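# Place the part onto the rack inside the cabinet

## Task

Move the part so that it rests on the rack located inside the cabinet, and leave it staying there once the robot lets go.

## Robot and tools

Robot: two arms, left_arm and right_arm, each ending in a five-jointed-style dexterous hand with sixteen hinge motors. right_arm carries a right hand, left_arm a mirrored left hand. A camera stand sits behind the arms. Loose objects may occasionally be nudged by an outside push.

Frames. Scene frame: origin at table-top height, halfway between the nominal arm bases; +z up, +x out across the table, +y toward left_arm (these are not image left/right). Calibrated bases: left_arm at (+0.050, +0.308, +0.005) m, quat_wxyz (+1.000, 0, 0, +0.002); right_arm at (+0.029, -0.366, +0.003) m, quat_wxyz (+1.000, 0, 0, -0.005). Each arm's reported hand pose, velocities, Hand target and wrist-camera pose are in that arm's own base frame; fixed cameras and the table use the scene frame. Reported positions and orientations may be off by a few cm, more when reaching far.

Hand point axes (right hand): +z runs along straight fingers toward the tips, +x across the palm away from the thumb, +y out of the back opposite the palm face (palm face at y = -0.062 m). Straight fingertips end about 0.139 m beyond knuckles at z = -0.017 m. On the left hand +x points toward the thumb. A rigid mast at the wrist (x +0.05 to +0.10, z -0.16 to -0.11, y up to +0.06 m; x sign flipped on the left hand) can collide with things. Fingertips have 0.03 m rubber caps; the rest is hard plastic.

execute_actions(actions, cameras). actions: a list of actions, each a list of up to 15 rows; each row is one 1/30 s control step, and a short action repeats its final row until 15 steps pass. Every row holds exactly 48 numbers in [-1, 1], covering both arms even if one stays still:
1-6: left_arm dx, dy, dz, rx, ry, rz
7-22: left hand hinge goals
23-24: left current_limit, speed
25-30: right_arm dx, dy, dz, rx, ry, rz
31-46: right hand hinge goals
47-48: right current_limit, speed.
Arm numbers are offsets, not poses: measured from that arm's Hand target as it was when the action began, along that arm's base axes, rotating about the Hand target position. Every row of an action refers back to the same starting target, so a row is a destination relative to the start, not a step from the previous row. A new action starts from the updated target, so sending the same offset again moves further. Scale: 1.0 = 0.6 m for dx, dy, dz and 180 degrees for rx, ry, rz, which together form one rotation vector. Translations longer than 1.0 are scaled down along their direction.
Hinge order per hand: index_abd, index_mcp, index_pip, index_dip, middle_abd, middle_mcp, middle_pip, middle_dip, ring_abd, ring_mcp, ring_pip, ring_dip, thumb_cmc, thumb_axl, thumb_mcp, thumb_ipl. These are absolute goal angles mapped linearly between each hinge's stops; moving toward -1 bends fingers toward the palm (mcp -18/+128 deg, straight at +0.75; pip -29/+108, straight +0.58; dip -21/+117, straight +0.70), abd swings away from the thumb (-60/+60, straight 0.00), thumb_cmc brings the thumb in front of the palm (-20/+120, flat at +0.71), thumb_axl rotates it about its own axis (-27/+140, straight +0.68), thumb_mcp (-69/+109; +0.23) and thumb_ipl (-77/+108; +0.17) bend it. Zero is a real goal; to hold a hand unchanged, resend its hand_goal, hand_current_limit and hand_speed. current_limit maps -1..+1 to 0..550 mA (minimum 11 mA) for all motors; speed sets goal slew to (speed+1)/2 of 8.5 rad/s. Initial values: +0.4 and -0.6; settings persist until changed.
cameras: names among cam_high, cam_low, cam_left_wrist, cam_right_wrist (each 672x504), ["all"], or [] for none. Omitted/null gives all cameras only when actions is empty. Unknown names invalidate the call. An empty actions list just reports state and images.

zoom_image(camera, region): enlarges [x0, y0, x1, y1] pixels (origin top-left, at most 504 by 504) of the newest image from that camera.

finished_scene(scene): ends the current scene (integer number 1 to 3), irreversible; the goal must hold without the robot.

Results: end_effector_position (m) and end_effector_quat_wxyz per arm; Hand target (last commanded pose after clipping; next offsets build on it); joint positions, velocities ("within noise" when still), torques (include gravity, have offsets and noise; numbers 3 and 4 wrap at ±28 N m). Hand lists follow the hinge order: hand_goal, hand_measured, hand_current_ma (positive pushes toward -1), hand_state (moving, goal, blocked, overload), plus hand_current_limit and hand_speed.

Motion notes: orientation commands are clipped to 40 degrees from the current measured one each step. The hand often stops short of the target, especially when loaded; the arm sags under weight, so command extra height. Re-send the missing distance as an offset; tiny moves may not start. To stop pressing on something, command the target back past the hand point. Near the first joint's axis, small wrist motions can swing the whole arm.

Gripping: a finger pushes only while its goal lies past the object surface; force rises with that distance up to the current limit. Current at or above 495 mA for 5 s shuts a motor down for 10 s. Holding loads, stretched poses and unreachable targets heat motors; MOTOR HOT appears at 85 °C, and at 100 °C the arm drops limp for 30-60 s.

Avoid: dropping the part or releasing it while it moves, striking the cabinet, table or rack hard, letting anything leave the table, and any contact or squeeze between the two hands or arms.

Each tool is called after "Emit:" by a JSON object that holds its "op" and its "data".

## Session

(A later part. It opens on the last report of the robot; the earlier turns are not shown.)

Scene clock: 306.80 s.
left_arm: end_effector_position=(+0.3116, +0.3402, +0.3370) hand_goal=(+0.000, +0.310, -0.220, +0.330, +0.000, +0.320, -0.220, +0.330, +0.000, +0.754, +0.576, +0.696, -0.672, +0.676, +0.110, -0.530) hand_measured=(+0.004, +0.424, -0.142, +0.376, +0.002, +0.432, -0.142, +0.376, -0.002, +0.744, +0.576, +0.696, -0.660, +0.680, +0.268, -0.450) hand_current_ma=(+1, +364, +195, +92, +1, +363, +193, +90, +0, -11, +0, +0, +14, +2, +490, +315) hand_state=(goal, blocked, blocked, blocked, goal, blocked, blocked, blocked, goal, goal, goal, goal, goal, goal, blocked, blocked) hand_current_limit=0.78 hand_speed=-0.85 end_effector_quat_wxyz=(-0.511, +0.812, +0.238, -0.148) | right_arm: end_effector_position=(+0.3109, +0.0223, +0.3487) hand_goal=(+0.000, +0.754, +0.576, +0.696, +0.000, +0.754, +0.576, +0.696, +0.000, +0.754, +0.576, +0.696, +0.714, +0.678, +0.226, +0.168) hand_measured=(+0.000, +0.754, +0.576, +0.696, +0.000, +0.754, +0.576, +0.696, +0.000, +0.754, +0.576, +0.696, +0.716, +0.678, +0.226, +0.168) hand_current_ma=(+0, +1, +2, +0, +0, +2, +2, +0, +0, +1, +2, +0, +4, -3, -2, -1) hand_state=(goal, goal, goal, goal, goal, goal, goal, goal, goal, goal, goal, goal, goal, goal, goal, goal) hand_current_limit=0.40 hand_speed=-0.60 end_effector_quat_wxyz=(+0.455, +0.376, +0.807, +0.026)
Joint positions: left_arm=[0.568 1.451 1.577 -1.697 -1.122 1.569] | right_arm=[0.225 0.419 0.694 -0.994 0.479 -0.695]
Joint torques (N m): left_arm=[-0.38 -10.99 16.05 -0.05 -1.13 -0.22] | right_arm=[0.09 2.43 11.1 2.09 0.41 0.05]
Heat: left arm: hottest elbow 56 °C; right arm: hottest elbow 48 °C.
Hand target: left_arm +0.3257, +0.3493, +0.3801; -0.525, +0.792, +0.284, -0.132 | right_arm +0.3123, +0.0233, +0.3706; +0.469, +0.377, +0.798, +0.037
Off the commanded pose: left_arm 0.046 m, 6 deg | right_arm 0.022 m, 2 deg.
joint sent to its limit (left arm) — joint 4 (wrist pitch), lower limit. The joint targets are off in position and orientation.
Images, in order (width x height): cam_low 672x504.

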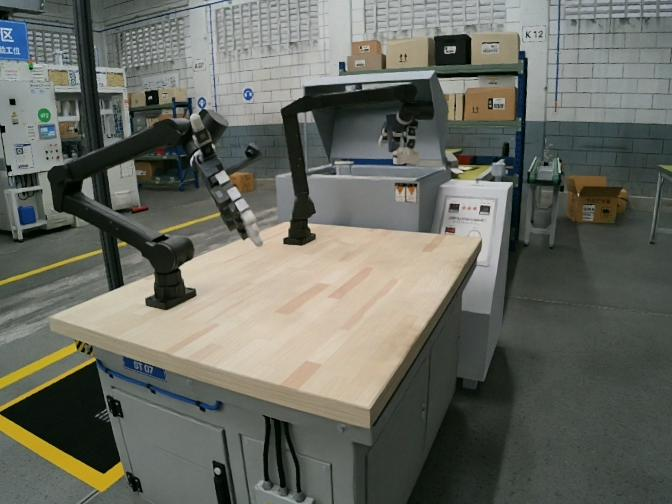

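Emit:
{"op": "execute_actions", "data": {"actions": [[[-0.0312,0.0635,0,0,0,0.026,0,0.31,-0.22,0.33,0,0.32,-0.22,0.33,0,0.7534,0.5766,0.6957,-0.672,0.6766,0.11,-0.53,0.78,-0.85,0,0,0,0,0,0,0,0.754,0.576,0.696,0,0.754,0.576,0.696,0,0.754,0.576,0.696,0.714,0.678,0.226,0.168,0.4,-0.6]],[[-0.0378,0.062,0,0,0,0.026,0,0.31,-0.22,0.33,0,0.32,-0.22,0.33,0,0.7534,0.5766,0.6957,-0.672,0.6766,0.11,-0.53,0.78,-0.85,0,0,0,0,0,0,0,0.754,0.576,0.696,0,0.754,0.576,0.696,0,0.754,0.576,0.696,0.714,0.678,0.226,0.168,0.4,-0.6]],[[-0.0447,0.06,0,0,0,0.026,0,0.31,-0.22,0.33,0,0.32,-0.22,0.33,0,0.7534,0.5766,0.6957,-0.672,0.6766,0.11,-0.53,0.78,-0.85,0,0,0,0,0,0,0,0.754,0.576,0.696,0,0.754,0.576,0.696,0,0.754,0.576,0.696,0.714,0.678,0.226,0.168,0.4,-0.6]]], "cameras": ["cam_high"]}}

Emit:
{"op": "zoom_image", "data": {"camera": "cam_high", "region": [300, 110, 400, 200]}}

Scene clock: 316.53 s.
left_arm: end_effector_position=(+0.2484, +0.4499, +0.3355) hand_goal=(+0.000, +0.310, -0.220, +0.330, +0.000, +0.320, -0.220, +0.330, +0.000, +0.754, +0.576, +0.696, -0.672, +0.676, +0.110, -0.530) hand_measured=(+0.002, +0.424, -0.142, +0.376, +0.002, +0.432, -0.142, +0.376, -0.002, +0.744, +0.576, +0.696, -0.660, +0.680, +0.268, -0.450) hand_current_ma=(+1, +364, +195, +92, +0, +363, +193, +90, +0, -11, +0, +0, +13, +2, +489, +314) hand_state=(goal, blocked, blocked, blocked, goal, blocked, blocked, blocked, goal, goal, goal, goal, goal, goal, blocked, blocked) hand_current_limit=0.78 hand_speed=-0.85 end_effector_quat_wxyz=(-0.490, +0.773, +0.345, -0.210) | right_arm: end_effector_position=(+0.3109, +0.0223, +0.3487) hand_goal=(+0.000, +0.754, +0.576, +0.696, +0.000, +0.754, +0.576, +0.696, +0.000, +0.754, +0.576, +0.696, +0.714, +0.678, +0.226, +0.168) hand_measured=(+0.000, +0.754, +0.576, +0.696, +0.000, +0.754, +0.576, +0.696, +0.000, +0.754, +0.576, +0.696, +0.716, +0.678, +0.226, +0.168) hand_current_ma=(+0, +1, +2, +0, +0, +2, +2, +0, +0, +1, +2, +0, +4, -3, -2, -1) hand_state=(goal, goal, goal, goal, goal, goal, goal, goal, goal, goal, goal, goal, goal, goal, goal, goal) hand_current_limit=0.40 hand_speed=-0.60 end_effector_quat_wxyz=(+0.455, +0.376, +0.807, +0.026)
Joint positions: left_arm=[0.832 1.587 1.726 -1.697 -1.124 1.571] | right_arm=[0.225 0.419 0.694 -0.994 0.479 -0.695]
Joint torques (N m): left_arm=[-0.21 -13.22 16.1 0.06 -1.23 -0.04] | right_arm=[0.09 2.37 11.08 2.04 0.4 0.03]
Heat: left arm: hottest elbow 56 °C; right arm: hottest elbow 48 °C.
Hand target: left_arm +0.2575, +0.4606, +0.3801; -0.505, +0.751, +0.379, -0.195 | right_arm +0.3123, +0.0233, +0.3706; +0.469, +0.377, +0.798, +0.037
Off the commanded pose: left_arm 0.047 m, 5 deg | right_arm 0.022 m, 2 deg.
joint sent to its limit (left arm) — joint 4 (wrist pitch), lower limit. The joint targets are off in position and orientation.
Images, in order (width x height): cam_high 672x504.

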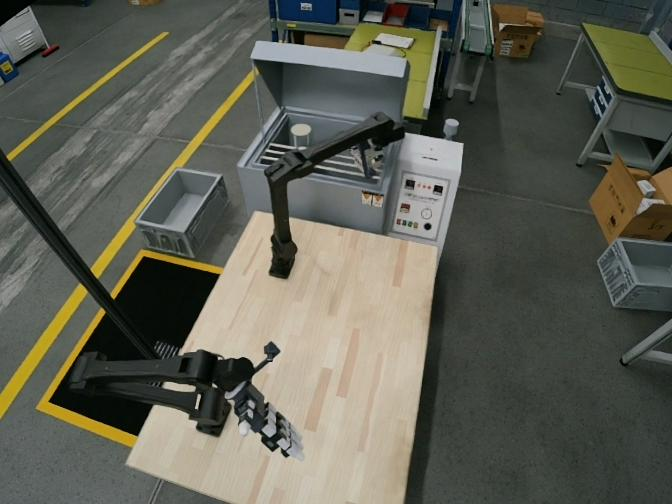

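Scaled by 5.040 from the camera's 672x504 image, which has a finer 960x720 frame.

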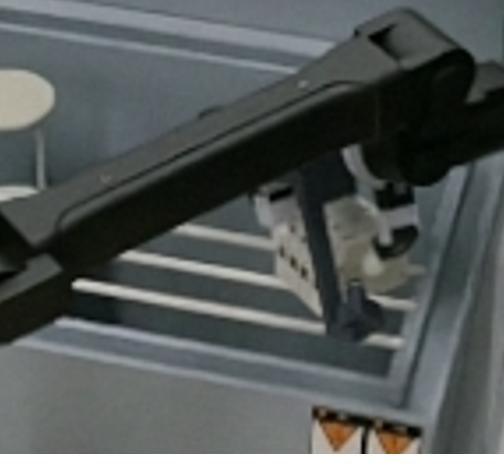

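Emit:
{"op": "execute_actions", "data": {"actions": [[[-0.0515,0.0573,-0.01,0,0,0.026,0,0.31,-0.22,0.33,0,0.32,-0.22,0.33,0,0.7534,0.5766,0.6957,-0.672,0.6766,0.11,-0.53,0.78,-0.85,0,0,0,0,0,0,0,0.754,0.576,0.696,0,0.754,0.576,0.696,0,0.754,0.576,0.696,0.714,0.678,0.226,0.168,0.4,-0.6]],[[-0.0578,0.0538,-0.01,0,0,0.026,0,0.31,-0.22,0.33,0,0.32,-0.22,0.33,0,0.7534,0.5766,0.6957,-0.672,0.6766,0.11,-0.53,0.78,-0.85,0,0,0,0,0,0,0,0.754,0.576,0.696,0,0.754,0.576,0.696,0,0.754,0.576,0.696,0.714,0.678,0.226,0.168,0.4,-0.6]],[[-0.064,0.05,-0.02,0,0,0.026,0,0.31,-0.22,0.33,0,0.32,-0.22,0.33,0,0.7534,0.5766,0.6957,-0.672,0.6766,0.11,-0.53,0.78,-0.85,0,0,0,0,0,0,0,0.754,0.576,0.696,0,0.754,0.576,0.696,0,0.754,0.576,0.696,0.714,0.678,0.226,0.168,0.4,-0.6]]], "cameras": ["cam_high","cam_low"]}}

Emit:
{"op": "zoom_image", "data": {"camera": "cam_high", "region": [300, 110, 400, 200]}}

Scene clock: 326.77 s.
left_arm: end_effector_position=(+0.1457, +0.5429, +0.3076) hand_goal=(+0.000, +0.310, -0.220, +0.330, +0.000, +0.320, -0.220, +0.330, +0.000, +0.754, +0.576, +0.696, -0.672, +0.676, +0.110, -0.530) hand_measured=(+0.002, +0.424, -0.142, +0.376, +0.002, +0.432, -0.142, +0.376, -0.002, +0.744, +0.576, +0.696, -0.660, +0.680, +0.268, -0.450) hand_current_ma=(+1, +364, +195, +92, +0, +363, +193, +90, +0, -11, +0, +0, +13, +2, +489, +313) hand_state=(goal, blocked, blocked, blocked, goal, blocked, blocked, blocked, goal, goal, goal, goal, goal, goal, blocked, blocked) hand_current_limit=0.78 hand_speed=-0.85 end_effector_quat_wxyz=(-0.451, +0.725, +0.436, -0.284) | right_arm: end_effector_position=(+0.3109, +0.0223, +0.3487) hand_goal=(+0.000, +0.754, +0.576, +0.696, +0.000, +0.754, +0.576, +0.696, +0.000, +0.754, +0.576, +0.696, +0.714, +0.678, +0.226, +0.168) hand_measured=(+0.000, +0.754, +0.576, +0.696, +0.000, +0.754, +0.576, +0.696, +0.000, +0.754, +0.576, +0.696, +0.716, +0.678, +0.226, +0.168) hand_current_ma=(+0, +1, +2, +0, +0, +2, +2, +0, +0, +1, +2, +0, +4, -3, -2, -1) hand_state=(goal, goal, goal, goal, goal, goal, goal, goal, goal, goal, goal, goal, goal, goal, goal, goal) hand_current_limit=0.40 hand_speed=-0.60 end_effector_quat_wxyz=(+0.455, +0.376, +0.807, +0.026)
Joint positions: left_arm=[1.094 1.736 1.842 -1.697 -1.125 1.571] | right_arm=[0.225 0.419 0.694 -0.994 0.479 -0.695]
Joint torques (N m): left_arm=[-0.5 -15.97 15.99 -0.08 -1.26 -0.19] | right_arm=[-0.03 2.43 11.07 2.04 0.41 0.03]
Heat: left arm: hottest elbow 60 °C; right arm: hottest elbow 48 °C.
Hand target: left_arm +0.1535, +0.5572, +0.3561; -0.477, +0.699, +0.468, -0.255 | right_arm +0.3123, +0.0233, +0.3706; +0.469, +0.377, +0.798, +0.037
Off the commanded pose: left_arm 0.051 m, 6 deg | right_arm 0.022 m, 2 deg.
joint sent to its limit (left arm) — joint 4 (wrist pitch), lower limit. The joint targets are off in position, not in orientation.
Images, in order (width x height): cam_high 672x504, cam_low 672x504.

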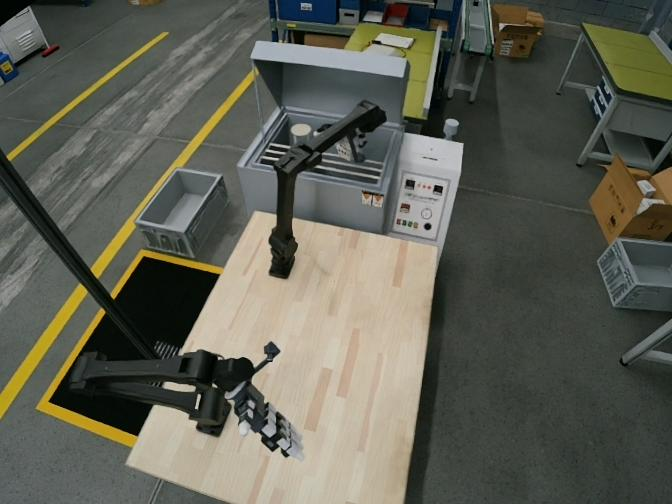

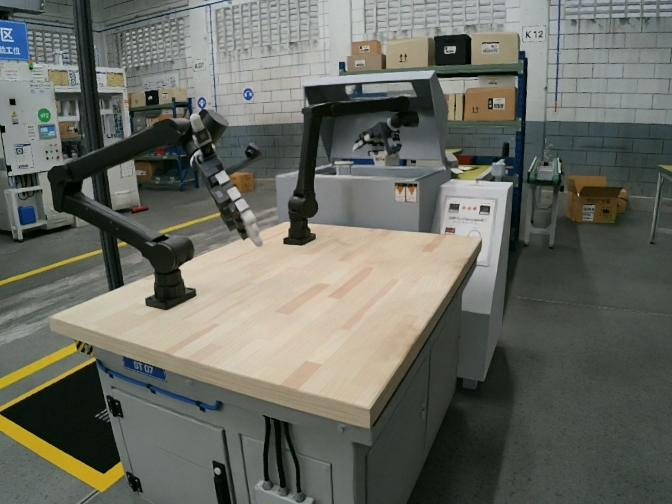

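Scaled by 5.040 from the camera's 672x504 image, which has a finer 960x720 frame.

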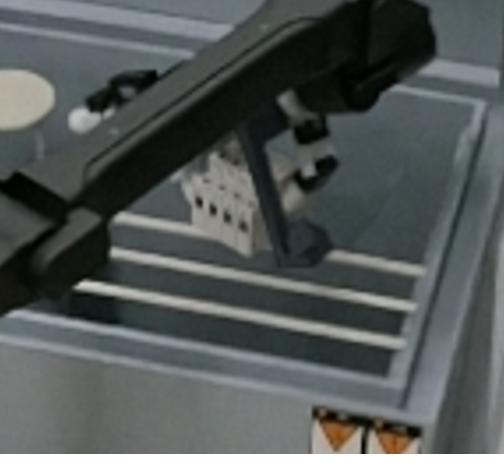

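Emit:
{"op": "execute_actions", "data": {"actions": [[[0,0.03,-0.02,0,0,0,0,0.31,-0.22,0.33,0,0.32,-0.22,0.33,0,0.7534,0.5766,0.6957,-0.672,0.6766,0.11,-0.53,0.78,-0.85,0,0,0,0,0,0,0,0.754,0.576,0.696,0,0.754,0.576,0.696,0,0.754,0.576,0.696,0.714,0.678,0.226,0.168,0.4,-0.6]],[[0,0,-0.04,0,0,0,0,0.31,-0.22,0.33,0,0.32,-0.22,0.33,0,0.7534,0.5766,0.6957,-0.672,0.6766,0.11,-0.53,0.78,-0.85,0,0,0,0,0,0,0,0.754,0.576,0.696,0,0.754,0.576,0.696,0,0.754,0.576,0.696,0.714,0.678,0.226,0.168,0.4,-0.6]]], "cameras": ["cam_high","cam_low"]}}

Emit:
{"op": "zoom_image", "data": {"camera": "cam_high", "region": [326, 140, 376, 180]}}

Emit:
{"op": "zoom_image", "data": {"camera": "cam_low", "region": [340, 130, 420, 190]}}

Scene clock: 333.57 s.
left_arm: end_effector_position=(+0.1551, +0.5635, +0.2957) hand_goal=(+0.000, +0.310, -0.220, +0.330, +0.000, +0.320, -0.220, +0.330, +0.000, +0.754, +0.576, +0.696, -0.672, +0.676, +0.110, -0.530) hand_measured=(+0.002, +0.424, -0.142, +0.376, +0.002, +0.432, -0.142, +0.376, -0.002, +0.744, +0.576, +0.696, -0.660, +0.680, +0.268, -0.450) hand_current_ma=(+1, +364, +195, +92, +0, +363, +193, +90, +0, -11, +0, +0, +13, +2, +490, +313) hand_state=(goal, blocked, blocked, blocked, goal, blocked, blocked, blocked, goal, goal, goal, goal, goal, goal, blocked, blocked) hand_current_limit=0.78 hand_speed=-0.85 end_effector_quat_wxyz=(-0.455, +0.720, +0.444, -0.279) | right_arm: end_effector_position=(+0.3109, +0.0223, +0.3487) hand_goal=(+0.000, +0.754, +0.576, +0.696, +0.000, +0.754, +0.576, +0.696, +0.000, +0.754, +0.576, +0.696, +0.714, +0.678, +0.226, +0.168) hand_measured=(+0.000, +0.754, +0.576, +0.696, +0.000, +0.754, +0.576, +0.696, +0.000, +0.754, +0.576, +0.696, +0.716, +0.678, +0.226, +0.168) hand_current_ma=(+0, +1, +2, +0, +0, +2, +2, +0, +0, +1, +2, +0, +4, -3, -2, -1) hand_state=(goal, goal, goal, goal, goal, goal, goal, goal, goal, goal, goal, goal, goal, goal, goal, goal) hand_current_limit=0.40 hand_speed=-0.60 end_effector_quat_wxyz=(+0.455, +0.376, +0.807, +0.026)
Joint positions: left_arm=[1.096 1.791 1.885 -1.68 -1.125 1.552] | right_arm=[0.225 0.419 0.694 -0.994 0.479 -0.695]
Joint torques (N m): left_arm=[0.44 -16.15 11.75 0.57 -1.36 -0.32] | right_arm=[0.03 2.55 11.06 2.1 0.41 0.04]
Heat: left arm: hottest elbow 62 °C; right arm: hottest elbow 48 °C.
Hand target: left_arm +0.1535, +0.5752, +0.3201; -0.477, +0.699, +0.468, -0.255 | right_arm +0.3123, +0.0233, +0.3706; +0.469, +0.377, +0.798, +0.037
Off the commanded pose: left_arm 0.027 m, 5 deg | right_arm 0.022 m, 2 deg.
Images, in order (width x height): cam_high 672x504, cam_low 672x504.

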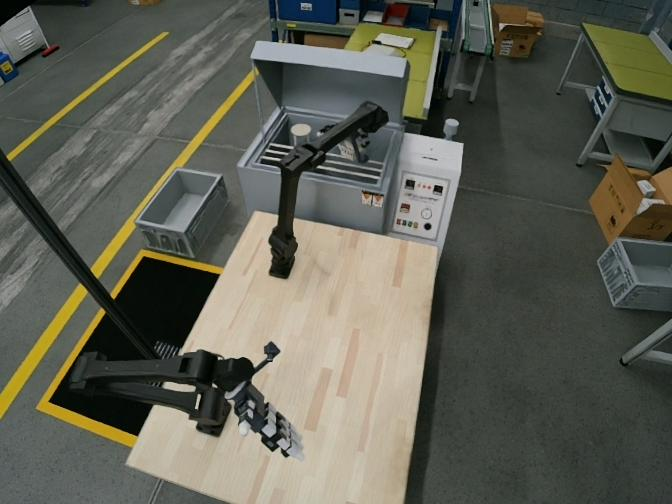

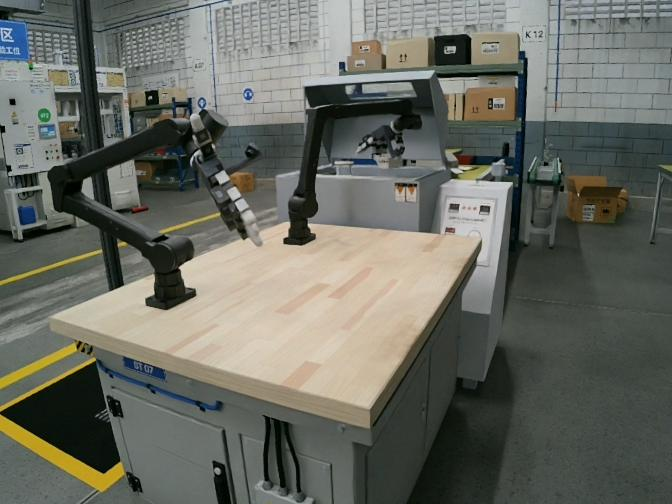

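Scaled by 10.080 from the camera's 672x504 image, which has a finer 960x720 frame.

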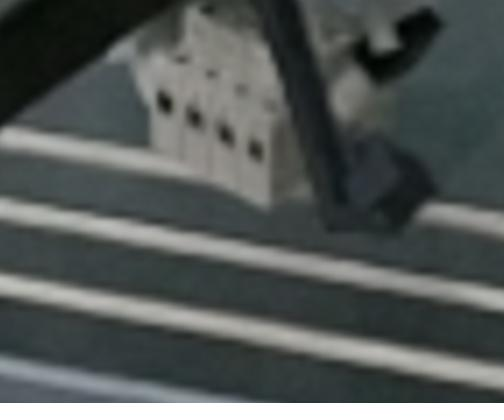

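Scaled by 6.300 from the camera's 672x504 image, which has a finer 960x720 frame.

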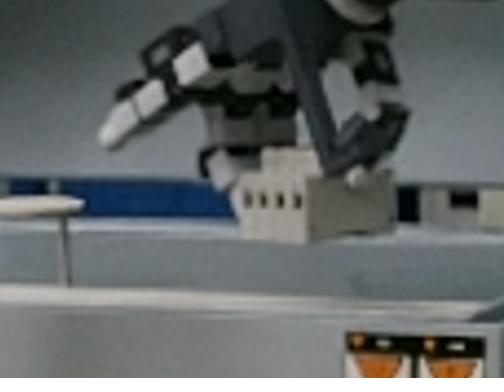

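Emit:
{"op": "execute_actions", "data": {"actions": [[[0,-0.012,-0.05,0,0,0,0,0.31,-0.22,0.33,0,0.32,-0.22,0.33,0,0.7534,0.5766,0.6957,-0.672,0.6766,0.11,-0.53,0.78,-0.85,0,0,0,0,0,0,0,0.754,0.576,0.696,0,0.754,0.576,0.696,0,0.754,0.576,0.696,0.714,0.678,0.226,0.168,0.4,-0.6]]], "cameras": ["cam_high","cam_low"]}}

Emit:
{"op": "zoom_image", "data": {"camera": "cam_high", "region": [326, 140, 376, 180]}}

Emit:
{"op": "zoom_image", "data": {"camera": "cam_low", "region": [340, 140, 420, 200]}}

Scene clock: 341.60 s.
left_arm: end_effector_position=(+0.1528, +0.5613, +0.2598) hand_goal=(+0.000, +0.310, -0.220, +0.330, +0.000, +0.320, -0.220, +0.330, +0.000, +0.754, +0.576, +0.696, -0.672, +0.676, +0.110, -0.530) hand_measured=(+0.002, +0.424, -0.142, +0.376, +0.002, +0.432, -0.142, +0.376, -0.002, +0.744, +0.576, +0.696, -0.660, +0.680, +0.268, -0.450) hand_current_ma=(+1, +364, +195, +92, +0, +363, +193, +90, +0, -11, +0, +0, +13, +2, +489, +313) hand_state=(goal, blocked, blocked, blocked, goal, blocked, blocked, blocked, goal, goal, goal, goal, goal, goal, blocked, blocked) hand_current_limit=0.78 hand_speed=-0.85 end_effector_quat_wxyz=(-0.452, +0.719, +0.446, -0.283) | right_arm: end_effector_position=(+0.3109, +0.0223, +0.3487) hand_goal=(+0.000, +0.754, +0.576, +0.696, +0.000, +0.754, +0.576, +0.696, +0.000, +0.754, +0.576, +0.696, +0.714, +0.678, +0.226, +0.168) hand_measured=(+0.000, +0.754, +0.576, +0.696, +0.000, +0.754, +0.576, +0.696, +0.000, +0.754, +0.576, +0.696, +0.716, +0.678, +0.226, +0.168) hand_current_ma=(+0, +1, +2, +0, +0, +2, +2, +0, +0, +1, +2, +0, +4, -3, -2, -1) hand_state=(goal, goal, goal, goal, goal, goal, goal, goal, goal, goal, goal, goal, goal, goal, goal, goal) hand_current_limit=0.40 hand_speed=-0.60 end_effector_quat_wxyz=(+0.455, +0.376, +0.807, +0.026)
Joint positions: left_arm=[1.097 1.788 1.787 -1.606 -1.125 1.535] | right_arm=[0.225 0.419 0.694 -0.994 0.479 -0.695]
Joint torques (N m): left_arm=[-0.09 -18.08 10.66 0.47 -1.35 -0.29] | right_arm=[0.03 2.61 11.08 2.07 0.41 0.05]
Heat: left arm: hottest elbow 59 °C; right arm: hottest elbow 48 °C.
Hand target: left_arm +0.1535, +0.5680, +0.2901; -0.477, +0.699, +0.468, -0.255 | right_arm +0.3123, +0.0233, +0.3706; +0.469, +0.377, +0.798, +0.037
Off the commanded pose: left_arm 0.031 m, 5 deg | right_arm 0.022 m, 2 deg.
Images, in order (width x height): cam_high 672x504, cam_low 672x504.

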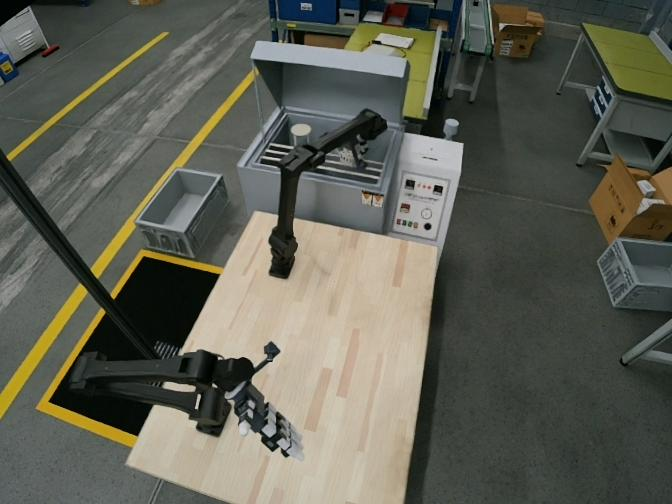

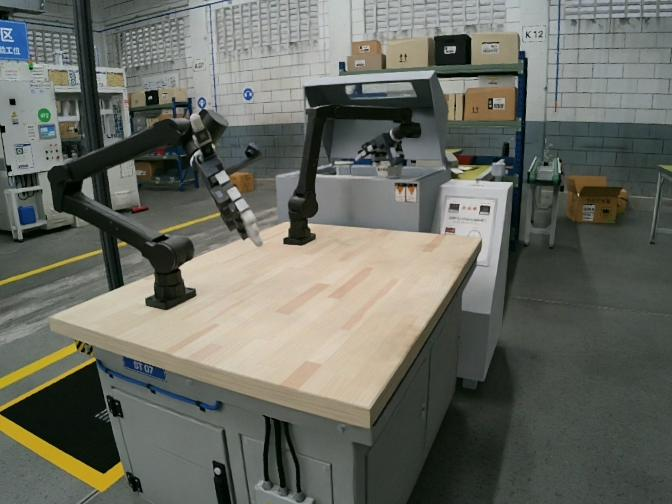

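Scaled by 10.080 from the camera's 672x504 image, which has a finer 960x720 frame.

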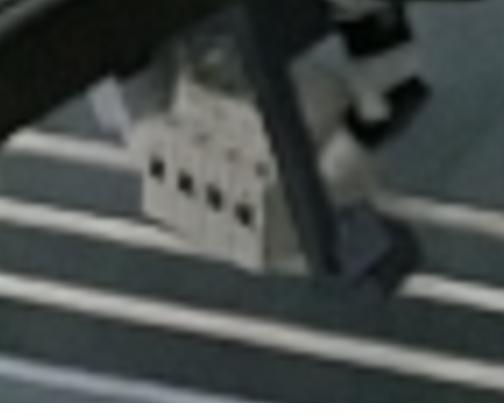

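Scaled by 6.300 from the camera's 672x504 image, which has a finer 960x720 frame.

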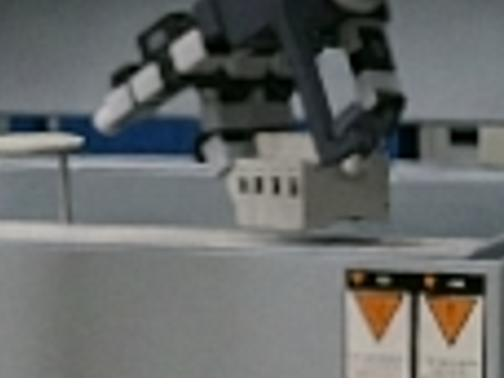

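Emit:
{"op": "execute_actions", "data": {"actions": [[[0,0,-0.012,0,0,0,0,0.31,-0.22,0.33,0,0.32,-0.22,0.33,0,0.7534,0.5766,0.6957,-0.672,0.6766,0.11,-0.53,0.78,-0.85,0,0,0,0,0,0,0,0.754,0.576,0.696,0,0.754,0.576,0.696,0,0.754,0.576,0.696,0.714,0.678,0.226,0.168,0.4,-0.6]]]}}

Emit:
{"op": "execute_actions", "data": {"actions": [[[0,0,-0.012,0,0,0,0,0.31,-0.22,0.33,0,0.32,-0.22,0.33,0,0.7534,0.5766,0.6957,-0.672,0.6766,0.11,-0.53,0.78,-0.85,0,0,0,0,0,0,0,0.754,0.576,0.696,0,0.754,0.576,0.696,0,0.754,0.576,0.696,0.714,0.678,0.226,0.168,0.4,-0.6]]], "cameras": ["cam_high"]}}

Emit:
{"op": "zoom_image", "data": {"camera": "cam_high", "region": [326, 140, 376, 180]}}

Scene clock: 348.73 s.
left_arm: end_effector_position=(+0.1522, +0.5621, +0.2534) hand_goal=(+0.000, +0.310, -0.220, +0.330, +0.000, +0.320, -0.220, +0.330, +0.000, +0.754, +0.576, +0.696, -0.672, +0.676, +0.110, -0.530) hand_measured=(+0.002, +0.424, -0.142, +0.376, +0.002, +0.432, -0.142, +0.376, -0.002, +0.744, +0.576, +0.696, -0.660, +0.680, +0.268, -0.450) hand_current_ma=(+1, +364, +195, +92, +0, +363, +193, +90, +0, -11, +0, +0, +13, +2, +489, +313) hand_state=(goal, blocked, blocked, blocked, goal, blocked, blocked, blocked, goal, goal, goal, goal, goal, goal, blocked, blocked) hand_current_limit=0.78 hand_speed=-0.85 end_effector_quat_wxyz=(-0.453, +0.718, +0.447, -0.283) | right_arm: end_effector_position=(+0.3109, +0.0223, +0.3487) hand_goal=(+0.000, +0.754, +0.576, +0.696, +0.000, +0.754, +0.576, +0.696, +0.000, +0.754, +0.576, +0.696, +0.714, +0.678, +0.226, +0.168) hand_measured=(+0.000, +0.754, +0.576, +0.696, +0.000, +0.754, +0.576, +0.696, +0.000, +0.754, +0.576, +0.696, +0.716, +0.678, +0.226, +0.168) hand_current_ma=(+0, +1, +2, +0, +0, +2, +2, +0, +0, +1, +2, +0, +4, -3, -2, -1) hand_state=(goal, goal, goal, goal, goal, goal, goal, goal, goal, goal, goal, goal, goal, goal, goal, goal) hand_current_limit=0.40 hand_speed=-0.60 end_effector_quat_wxyz=(+0.455, +0.376, +0.807, +0.026)
Joint positions: left_arm=[1.099 1.788 1.77 -1.586 -1.125 1.535] | right_arm=[0.225 0.419 0.694 -0.994 0.479 -0.695]
Joint torques (N m): left_arm=[0.09 -18.26 10.4 0.55 -1.35 -0.28] | right_arm=[-0.15 2.43 11.04 2.07 0.4 0.05]
Heat: left arm: hottest elbow 58 °C; right arm: hottest elbow 49 °C.
Hand target: left_arm +0.1535, +0.5680, +0.2829; -0.477, +0.699, +0.468, -0.255 | right_arm +0.3123, +0.0233, +0.3706; +0.469, +0.377, +0.798, +0.037
Off the commanded pose: left_arm 0.030 m, 5 deg | right_arm 0.022 m, 2 deg.

Scene clock: 349.53 s.
left_arm: end_effector_position=(+0.1520, +0.5621, +0.2472) hand_goal=(+0.000, +0.310, -0.220, +0.330, +0.000, +0.320, -0.220, +0.330, +0.000, +0.754, +0.576, +0.696, -0.672, +0.676, +0.110, -0.530) hand_measured=(+0.002, +0.424, -0.142, +0.376, +0.002, +0.432, -0.142, +0.376, -0.002, +0.744, +0.576, +0.696, -0.660, +0.680, +0.268, -0.450) hand_current_ma=(+1, +364, +195, +92, +0, +363, +193, +90, +0, -11, +0, +0, +13, +2, +490, +313) hand_state=(goal, blocked, blocked, blocked, goal, blocked, blocked, blocked, goal, goal, goal, goal, goal, goal, blocked, blocked) hand_current_limit=0.78 hand_speed=-0.85 end_effector_quat_wxyz=(-0.453, +0.718, +0.447, -0.283) | right_arm: end_effector_position=(+0.3109, +0.0223, +0.3487) hand_goal=(+0.000, +0.754, +0.576, +0.696, +0.000, +0.754, +0.576, +0.696, +0.000, +0.754, +0.576, +0.696, +0.714, +0.678, +0.226, +0.168) hand_measured=(+0.000, +0.754, +0.576, +0.696, +0.000, +0.754, +0.576, +0.696, +0.000, +0.754, +0.576, +0.696, +0.716, +0.678, +0.226, +0.168) hand_current_ma=(+0, +1, +2, +0, +0, +2, +2, +0, +0, +1, +2, +0, +4, -3, -2, -1) hand_state=(goal, goal, goal, goal, goal, goal, goal, goal, goal, goal, goal, goal, goal, goal, goal, goal) hand_current_limit=0.40 hand_speed=-0.60 end_effector_quat_wxyz=(+0.455, +0.376, +0.807, +0.026)
Joint positions: left_arm=[1.099 1.788 1.753 -1.569 -1.127 1.535] | right_arm=[0.225 0.419 0.694 -0.994 0.479 -0.695]
Joint torques (N m): left_arm=[0.09 -18.02 10.22 0.57 -1.34 -0.28] | right_arm=[-0.15 2.78 11.1 1.99 0.39 0.04]
Heat: left arm: hottest elbow 58 °C; right arm: hottest elbow 49 °C.
Hand target: left_arm +0.1535, +0.5680, +0.2757; -0.477, +0.699, +0.468, -0.255 | right_arm +0.3123, +0.0233, +0.3706; +0.469, +0.377, +0.798, +0.037
Off the commanded pose: left_arm 0.029 m, 5 deg | right_arm 0.022 m, 2 deg.
Images, in order (width x height): cam_high 672x504.

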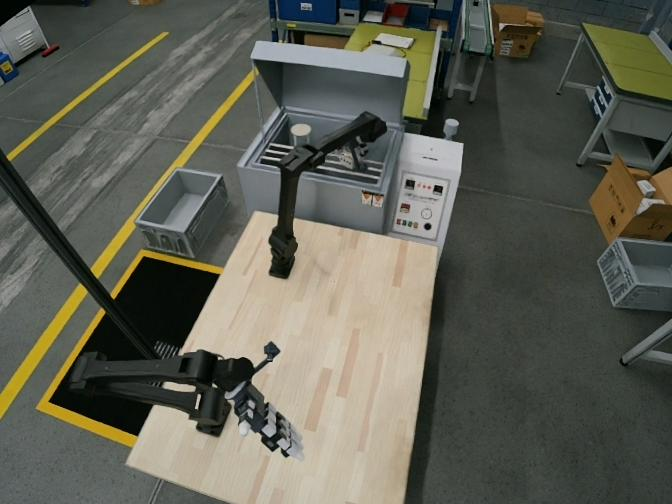

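Scaled by 10.080 from the camera's 672x504 image, which has a finer 960x720 frame.

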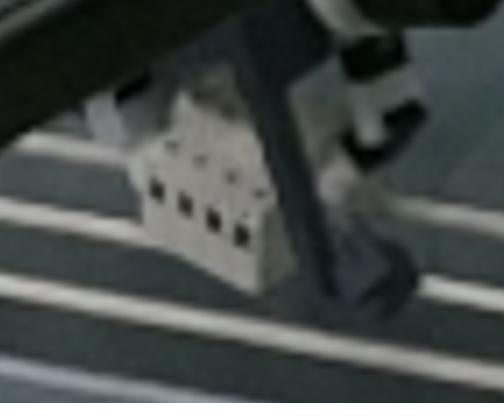

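Emit:
{"op": "execute_actions", "data": {"actions": [[[0,0.002,-0.012,0,0,0,0,0.31,-0.22,0.33,0,0.32,-0.22,0.33,0,0.7534,0.5766,0.6957,-0.672,0.6766,0.11,-0.53,0.78,-0.85,0,0,0,0,0,0,0,0.754,0.576,0.696,0,0.754,0.576,0.696,0,0.754,0.576,0.696,0.714,0.678,0.226,0.168,0.4,-0.6]]]}}

Scene clock: 353.13 s.
left_arm: end_effector_position=(+0.1528, +0.5629, +0.2464) hand_goal=(+0.000, +0.310, -0.220, +0.330, +0.000, +0.320, -0.220, +0.330, +0.000, +0.754, +0.576, +0.696, -0.672, +0.676, +0.110, -0.530) hand_measured=(+0.000, +0.424, -0.142, +0.376, -0.002, +0.432, -0.142, +0.376, -0.002, +0.744, +0.576, +0.696, -0.660, +0.680, +0.268, -0.450) hand_current_ma=(+0, +364, +195, +92, -1, +363, +193, +89, +0, -11, +0, +0, +14, +2, +490, +313) hand_state=(goal, blocked, blocked, blocked, goal, blocked, blocked, blocked, goal, goal, goal, goal, goal, goal, blocked, blocked) hand_current_limit=0.78 hand_speed=-0.85 end_effector_quat_wxyz=(-0.457, +0.716, +0.448, -0.280) | right_arm: end_effector_position=(+0.3109, +0.0223, +0.3487) hand_goal=(+0.000, +0.754, +0.576, +0.696, +0.000, +0.754, +0.576, +0.696, +0.000, +0.754, +0.576, +0.696, +0.714, +0.678, +0.226, +0.168) hand_measured=(+0.000, +0.754, +0.576, +0.696, +0.000, +0.754, +0.576, +0.696, +0.000, +0.754, +0.576, +0.696, +0.716, +0.678, +0.226, +0.168) hand_current_ma=(+0, +1, +2, +0, +0, +2, +2, +0, +0, +1, +2, +0, +4, -3, -2, -1) hand_state=(goal, goal, goal, goal, goal, goal, goal, goal, goal, goal, goal, goal, goal, goal, goal, goal) hand_current_limit=0.40 hand_speed=-0.60 end_effector_quat_wxyz=(+0.455, +0.376, +0.807, +0.026)
Joint positions: left_arm=[1.097 1.785 1.746 -1.555 -1.13 1.535] | right_arm=[0.225 0.419 0.694 -0.994 0.479 -0.695]
Joint torques (N m): left_arm=[0.21 -17.67 9.68 0.76 -1.2 -0.27] | right_arm=[0.03 2.55 11.06 2.04 0.4 0.05]
Heat: left arm: hottest elbow 57 °C; right arm: hottest elbow 49 °C.
Hand target: left_arm +0.1535, +0.5692, +0.2685; -0.477, +0.699, +0.468, -0.255 | right_arm +0.3123, +0.0233, +0.3706; +0.469, +0.377, +0.798, +0.037
Off the commanded pose: left_arm 0.023 m, 5 deg | right_arm 0.022 m, 2 deg.

Emit:
{"op": "execute_actions", "data": {"actions": [[[0,0,-0.009,0,0,0,0,0.31,-0.22,0.33,0,0.32,-0.22,0.33,0,0.7534,0.5766,0.6957,-0.672,0.6766,0.11,-0.53,0.78,-0.85,0,0,0,0,0,0,0,0.754,0.576,0.696,0,0.754,0.576,0.696,0,0.754,0.576,0.696,0.714,0.678,0.226,0.168,0.4,-0.6]]], "cameras": ["cam_high","cam_low"]}}

Emit:
{"op": "zoom_image", "data": {"camera": "cam_high", "region": [326, 140, 376, 180]}}

Emit:
{"op": "zoom_image", "data": {"camera": "cam_low", "region": [340, 140, 420, 200]}}

Scene clock: 358.10 s.
left_arm: end_effector_position=(+0.1523, +0.5634, +0.2469) hand_goal=(+0.000, +0.310, -0.220, +0.330, +0.000, +0.320, -0.220, +0.330, +0.000, +0.754, +0.576, +0.696, -0.672, +0.676, +0.110, -0.530) hand_measured=(-0.002, +0.424, -0.142, +0.376, -0.002, +0.432, -0.142, +0.368, -0.002, +0.744, +0.576, +0.696, -0.656, +0.680, +0.268, -0.450) hand_current_ma=(-1, +364, +195, +92, -1, +363, +193, +70, +0, -11, +0, +0, +18, +4, +489, +313) hand_state=(goal, blocked, blocked, blocked, goal, blocked, blocked, blocked, goal, goal, goal, goal, goal, goal, blocked, blocked) hand_current_limit=0.78 hand_speed=-0.85 end_effector_quat_wxyz=(-0.461, +0.714, +0.449, -0.277) | right_arm: end_effector_position=(+0.3109, +0.0223, +0.3487) hand_goal=(+0.000, +0.754, +0.576, +0.696, +0.000, +0.754, +0.576, +0.696, +0.000, +0.754, +0.576, +0.696, +0.714, +0.678, +0.226, +0.168) hand_measured=(+0.000, +0.754, +0.576, +0.696, +0.000, +0.754, +0.576, +0.696, +0.000, +0.754, +0.576, +0.696, +0.716, +0.678, +0.226, +0.168) hand_current_ma=(+0, +1, +2, +0, +0, +2, +2, +0, +0, +1, +2, +0, +4, -3, -2, -1) hand_state=(goal, goal, goal, goal, goal, goal, goal, goal, goal, goal, goal, goal, goal, goal, goal, goal) hand_current_limit=0.40 hand_speed=-0.60 end_effector_quat_wxyz=(+0.455, +0.376, +0.807, +0.026)
Joint positions: left_arm=[1.097 1.779 1.736 -1.542 -1.135 1.535] | right_arm=[0.225 0.419 0.694 -0.994 0.479 -0.695]
Joint torques (N m): left_arm=[0.15 -16.97 9.43 0.81 -1.09 -0.25] | right_arm=[-0.15 2.55 11.06 2.06 0.4 0.06]
Heat: left arm: hottest elbow 56 °C; right arm: hottest elbow 49 °C.
Hand target: left_arm +0.1535, +0.5692, +0.2631; -0.477, +0.699, +0.468, -0.255 | right_arm +0.3123, +0.0233, +0.3706; +0.469, +0.377, +0.798, +0.037
Off the commanded pose: left_arm 0.017 m, 4 deg | right_arm 0.022 m, 2 deg.
Images, in order (width x height): cam_high 672x504, cam_low 672x504.

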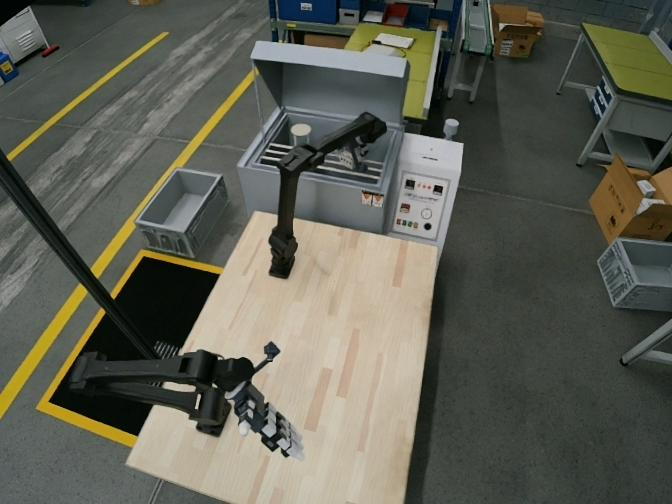

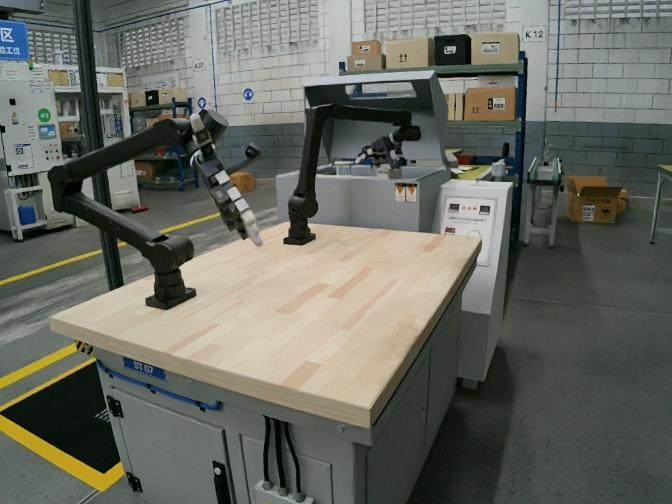

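Scaled by 10.080 from the camera's 672x504 image, which has a finer 960x720 frame.

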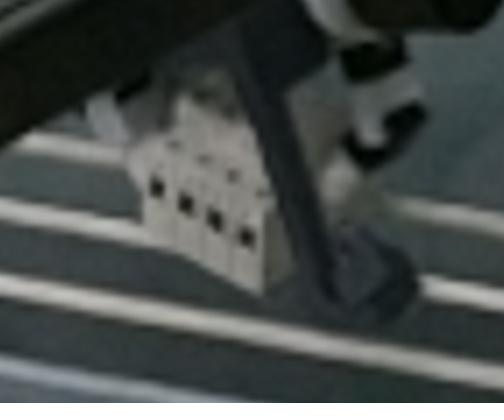

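Scaled by 6.300 from the camera's 672x504 image, which has a finer 960x720 frame.

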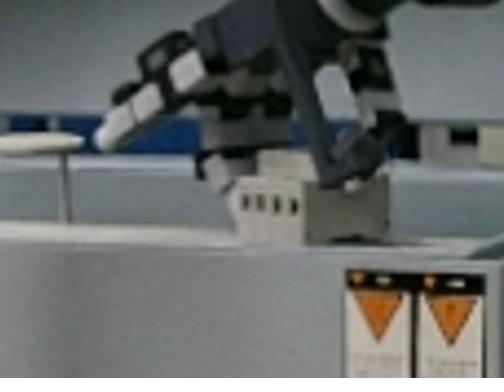

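Emit:
{"op": "execute_actions", "data": {"actions": [[[0,0,0.008,0,0,0,0,0.37,-0.18,0.35,0,0.37,-0.18,0.35,0,0.7534,0.5766,0.6957,-0.672,0.6766,0.18,-0.49,0.4,-0.9,0,0,0,0,0,0,0,0.754,0.576,0.696,0,0.754,0.576,0.696,0,0.754,0.576,0.696,0.714,0.678,0.226,0.168,0.4,-0.6]],[[0,0,0.003,0,0,0,0,0.42,-0.15,0.37,0,0.43,-0.15,0.37,0,0.7534,0.5766,0.6957,-0.672,0.6766,0.25,-0.455,0.2,-0.9,0,0,0,0,0,0,0,0.754,0.576,0.696,0,0.754,0.576,0.696,0,0.754,0.576,0.696,0.714,0.678,0.226,0.168,0.4,-0.6]],[[0,0,0.003,0,0,0,0,0.47,-0.11,0.377,0,0.48,-0.11,0.377,0,0.7534,0.5766,0.6957,-0.672,0.6766,0.32,-0.41,0.3,-0.9,0,0,0,0,0,0,0,0.754,0.576,0.696,0,0.754,0.576,0.696,0,0.754,0.576,0.696,0.714,0.678,0.226,0.168,0.4,-0.6]]], "cameras": ["cam_high"]}}

Emit:
{"op": "zoom_image", "data": {"camera": "cam_high", "region": [326, 140, 376, 180]}}

Scene clock: 365.40 s.
left_arm: end_effector_position=(+0.1527, +0.5624, +0.2529) hand_goal=(+0.000, +0.470, -0.110, +0.378, +0.000, +0.480, -0.110, +0.378, +0.000, +0.754, +0.576, +0.696, -0.672, +0.676, +0.320, -0.410) hand_measured=(-0.002, +0.458, -0.112, +0.382, -0.002, +0.464, -0.112, +0.378, -0.002, +0.744, +0.576, +0.696, -0.668, +0.678, +0.314, -0.412) hand_current_ma=(-1, -14, -1, +2, -1, -19, -1, +0, +0, -11, +0, +0, +2, +2, -5, -1) hand_state=(goal, goal, goal, goal, goal, goal, goal, goal, goal, goal, goal, goal, goal, goal, goal, goal) hand_current_limit=0.30 hand_speed=-0.90 end_effector_quat_wxyz=(-0.464, +0.711, +0.453, -0.272) | right_arm: end_effector_position=(+0.3109, +0.0223, +0.3487) hand_goal=(+0.000, +0.754, +0.576, +0.696, +0.000, +0.754, +0.576, +0.696, +0.000, +0.754, +0.576, +0.696, +0.714, +0.678, +0.226, +0.168) hand_measured=(+0.000, +0.754, +0.576, +0.696, +0.000, +0.754, +0.576, +0.696, +0.000, +0.754, +0.576, +0.696, +0.716, +0.678, +0.226, +0.168) hand_current_ma=(+0, +1, +2, +0, +0, +2, +2, +0, +0, +1, +2, +0, +4, -3, -2, -1) hand_state=(goal, goal, goal, goal, goal, goal, goal, goal, goal, goal, goal, goal, goal, goal, goal, goal) hand_current_limit=0.40 hand_speed=-0.60 end_effector_quat_wxyz=(+0.455, +0.376, +0.807, +0.026)
Joint positions: left_arm=[1.096 1.768 1.736 -1.542 -1.135 1.531] | right_arm=[0.225 0.419 0.694 -0.994 0.479 -0.695]
Joint torques (N m): left_arm=[0.15 -16.03 11.06 0.12 -1.07 -0.21] | right_arm=[-0.09 2.55 11.03 2.11 0.4 0.04]
Heat: left arm: hottest elbow 56 °C; right arm: hottest elbow 49 °C.
Hand target: left_arm +0.1535, +0.5692, +0.2715; -0.477, +0.699, +0.468, -0.255 | right_arm +0.3123, +0.0233, +0.3706; +0.469, +0.377, +0.798, +0.037
Off the commanded pose: left_arm 0.020 m, 3 deg | right_arm 0.022 m, 2 deg.
Images, in order (width x height): cam_high 672x504.

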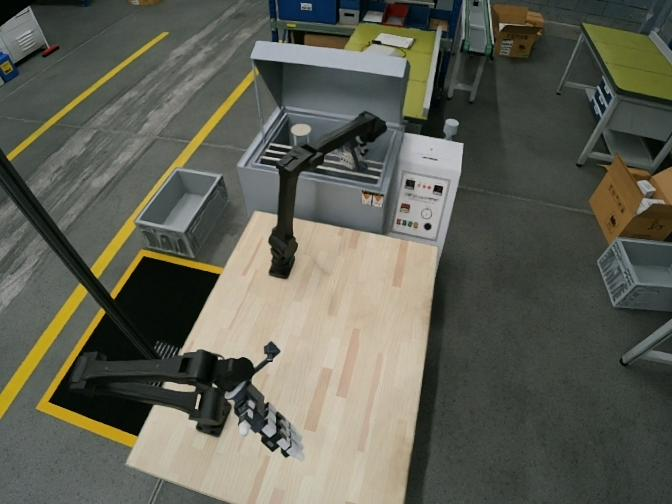

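Scaled by 10.080 from the camera's 672x504 image, which has a finer 960x720 frame.

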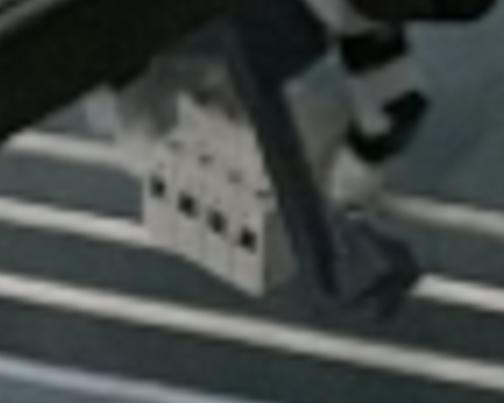

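Part stable. Open fully, then raise.

Emit:
{"op": "execute_actions", "data": {"actions": [[[0,0,0.003,0,0,0,0,0.54,-0.06,0.377,0,0.55,-0.06,0.377,0,0.7534,0.5766,0.6957,-0.672,0.6766,0.4,-0.36,0.3,-0.85,0,0,0,0,0,0,0,0.754,0.576,0.696,0,0.754,0.576,0.696,0,0.754,0.576,0.696,0.714,0.678,0.226,0.168,0.4,-0.6]],[[0,0,0.003,0,0,0,0,0.62,0,0.377,0,0.62,0,0.377,0,0.7534,0.5766,0.6957,-0.672,0.6766,0.5,-0.3,0.3,-0.85,0,0,0,0,0,0,0,0.754,0.576,0.696,0,0.754,0.576,0.696,0,0.754,0.576,0.696,0.714,0.678,0.226,0.168,0.4,-0.6]],[[0,0,0.03,0,0,0,0,0.68,0.03,0.377,0,0.68,0.03,0.377,0,0.7534,0.5766,0.6957,-0.672,0.6766,0.55,-0.27,0.3,-0.85,0,0,0,0,0,0,0,0.754,0.576,0.696,0,0.754,0.576,0.696,0,0.754,0.576,0.696,0.714,0.678,0.226,0.168,0.4,-0.6]]], "cameras": ["cam_high"]}}

Emit:
{"op": "zoom_image", "data": {"camera": "cam_high", "region": [326, 140, 376, 180]}}

Scene clock: 372.13 s.
left_arm: end_effector_position=(+0.1483, +0.5576, +0.2608) hand_goal=(+0.000, +0.680, +0.030, +0.378, +0.000, +0.680, +0.030, +0.378, +0.000, +0.754, +0.576, +0.696, -0.672, +0.676, +0.550, -0.270) hand_measured=(-0.002, +0.664, +0.026, +0.380, -0.002, +0.660, +0.026, +0.378, -0.002, +0.744, +0.576, +0.696, -0.668, +0.678, +0.542, -0.272) hand_current_ma=(-1, -21, -3, +1, -1, -27, -3, +0, +0, -11, +0, +0, +2, +1, -11, -2) hand_state=(goal, goal, goal, goal, goal, goal, goal, goal, goal, goal, goal, goal, goal, goal, goal, goal) hand_current_limit=0.30 hand_speed=-0.85 end_effector_quat_wxyz=(-0.458, +0.714, +0.449, -0.281) | right_arm: end_effector_position=(+0.3109, +0.0223, +0.3487) hand_goal=(+0.000, +0.754, +0.576, +0.696, +0.000, +0.754, +0.576, +0.696, +0.000, +0.754, +0.576, +0.696, +0.714, +0.678, +0.226, +0.168) hand_measured=(+0.000, +0.754, +0.576, +0.696, +0.000, +0.754, +0.576, +0.696, +0.000, +0.754, +0.576, +0.696, +0.716, +0.678, +0.226, +0.168) hand_current_ma=(+0, +1, +2, +0, +0, +2, +2, +0, +0, +1, +2, +0, +4, -3, -2, -1) hand_state=(goal, goal, goal, goal, goal, goal, goal, goal, goal, goal, goal, goal, goal, goal, goal, goal) hand_current_limit=0.40 hand_speed=-0.60 end_effector_quat_wxyz=(+0.455, +0.376, +0.807, +0.026)
Joint positions: left_arm=[1.099 1.767 1.756 -1.588 -1.135 1.531] | right_arm=[0.225 0.419 0.694 -0.994 0.479 -0.695]
Joint torques (N m): left_arm=[0.03 -16.03 13.68 -0.13 -1.06 -0.18] | right_arm=[-0.09 2.32 11.11 2.1 0.39 0.04]
Heat: left arm: hottest elbow 56 °C; right arm: hottest elbow 49 °C.
Hand target: left_arm +0.1535, +0.5692, +0.2931; -0.477, +0.699, +0.468, -0.255 | right_arm +0.3123, +0.0233, +0.3706; +0.469, +0.377, +0.798, +0.037
Off the commanded pose: left_arm 0.035 m, 5 deg | right_arm 0.022 m, 2 deg.
Images, in order (width x height): cam_high 672x504.

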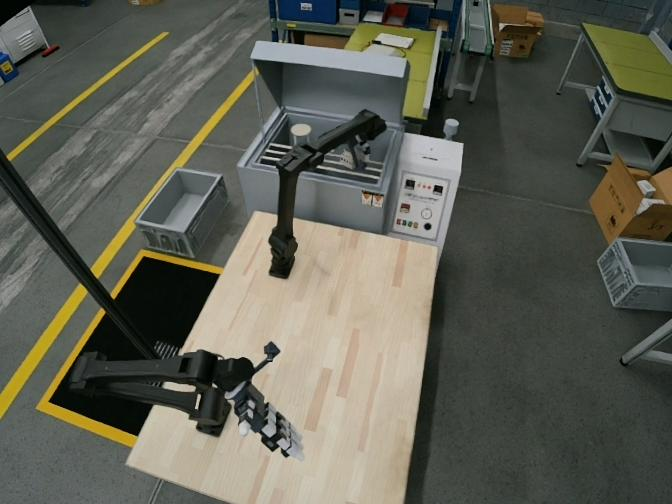

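Scaled by 10.080 from the camera's 672x504 image, which has a finer 960x720 frame.

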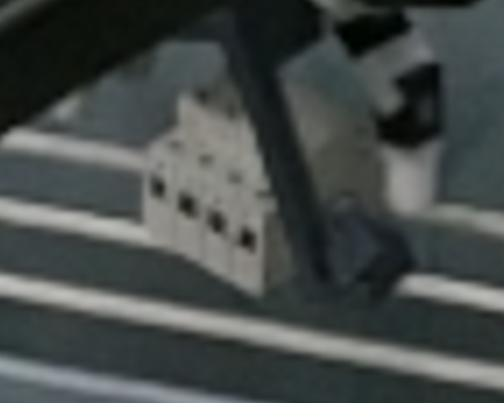

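Emit:
{"op": "execute_actions", "data": {"actions": [[[0,0.007,0.06,0,0,0,0,0.7534,0.0657,0.377,0,0.7534,0.0657,0.377,0,0.7534,0.5766,0.6957,-0.672,0.6766,0.562,-0.265,0.3,-0.85,0,0,0,0,0,0,0,0.754,0.576,0.696,0,0.754,0.576,0.696,0,0.754,0.576,0.696,0.714,0.678,0.226,0.168,0.4,-0.6]],[[0,0,0.06,0,0,0,0,0.7534,0.0657,0.377,0,0.7534,0.0657,0.377,0,0.7534,0.5766,0.6957,-0.672,0.6766,0.562,-0.265,0.3,-0.85,0,0,0,0,0,0,0,0.754,0.576,0.696,0,0.754,0.576,0.696,0,0.754,0.576,0.696,0.714,0.678,0.226,0.168,0.4,-0.6]],[[0,0,0.06,0,0,0,0,0.7534,0.0657,0.377,0,0.7534,0.0657,0.377,0,0.7534,0.5766,0.6957,-0.672,0.6766,0.562,-0.265,0.3,-0.85,0,0,0,0,0,0,0,0.754,0.576,0.696,0,0.754,0.576,0.696,0,0.754,0.576,0.696,0.714,0.678,0.226,0.168,0.4,-0.6]]], "cameras": ["cam_high"]}}

Emit:
{"op": "zoom_image", "data": {"camera": "cam_high", "region": [316, 130, 386, 190]}}

Scene clock: 378.80 s.
left_arm: end_effector_position=(+0.1539, +0.5685, +0.3758) hand_goal=(+0.000, +0.754, +0.066, +0.378, +0.000, +0.754, +0.066, +0.378, +0.000, +0.754, +0.576, +0.696, -0.672, +0.676, +0.562, -0.264) hand_measured=(-0.002, +0.738, +0.060, +0.380, -0.002, +0.736, +0.062, +0.378, -0.002, +0.744, +0.576, +0.696, -0.670, +0.678, +0.554, -0.266) hand_current_ma=(-1, -20, -3, +1, -1, -26, -3, +0, +0, -11, +0, +0, +2, +1, -10, -2) hand_state=(goal, goal, goal, goal, goal, goal, goal, goal, goal, goal, goal, goal, goal, goal, goal, goal) hand_current_limit=0.30 hand_speed=-0.85 end_effector_quat_wxyz=(-0.481, +0.716, +0.443, -0.246) | right_arm: end_effector_position=(+0.3109, +0.0223, +0.3487) hand_goal=(+0.000, +0.754, +0.576, +0.696, +0.000, +0.754, +0.576, +0.696, +0.000, +0.754, +0.576, +0.696, +0.714, +0.678, +0.226, +0.168) hand_measured=(+0.000, +0.754, +0.576, +0.696, +0.000, +0.754, +0.576, +0.696, +0.000, +0.754, +0.576, +0.696, +0.716, +0.678, +0.226, +0.168) hand_current_ma=(+0, +1, +2, +0, +0, +2, +2, +0, +0, +1, +2, +0, +4, -3, -2, -1) hand_state=(goal, goal, goal, goal, goal, goal, goal, goal, goal, goal, goal, goal, goal, goal, goal, goal) hand_current_limit=0.40 hand_speed=-0.60 end_effector_quat_wxyz=(+0.455, +0.376, +0.807, +0.026)
Joint positions: left_arm=[1.1 1.759 2.042 -1.693 -1.136 1.666] | right_arm=[0.225 0.419 0.694 -0.994 0.479 -0.695]
Joint torques (N m): left_arm=[0.73 -14.92 13.63 0.13 -0.87 0.02] | right_arm=[0.09 2.61 11.06 2.04 0.39 0.05]
Heat: left arm: hottest elbow 55 °C; right arm: hottest elbow 49 °C.
Hand target: left_arm +0.1535, +0.5734, +0.4011; -0.477, +0.699, +0.468, -0.255 | right_arm +0.3123, +0.0233, +0.3706; +0.469, +0.377, +0.798, +0.037
Off the commanded pose: left_arm 0.026 m, 4 deg | right_arm 0.022 m, 2 deg.
joint sent to its limit (left arm) — joint 4 (wrist pitch), lower limit. The joint targets are off in position and orientation.
Images, in order (width x height): cam_high 672x504.

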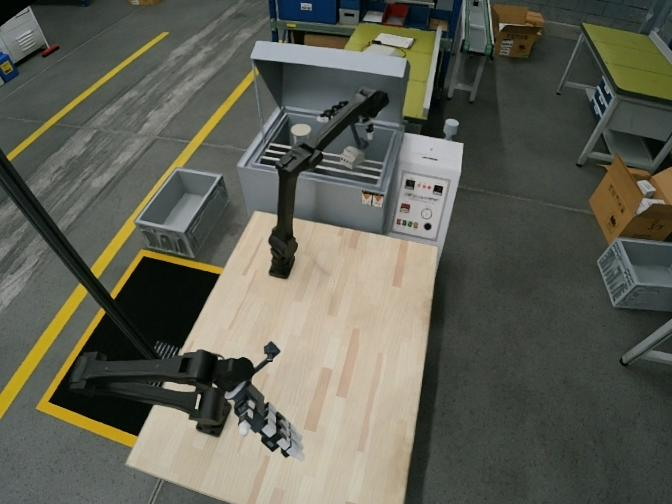

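Scaled by 7.200 from the camera's 672x504 image, which has a finer 960x720 frame.

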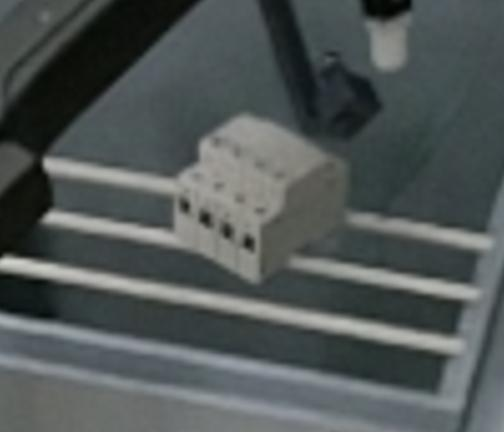

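The part is resting on two rods and the hand is clear of it.

Emit:
{"op": "finished_scene", "data": {"scene": 3}}

The scene is finished: the task was done.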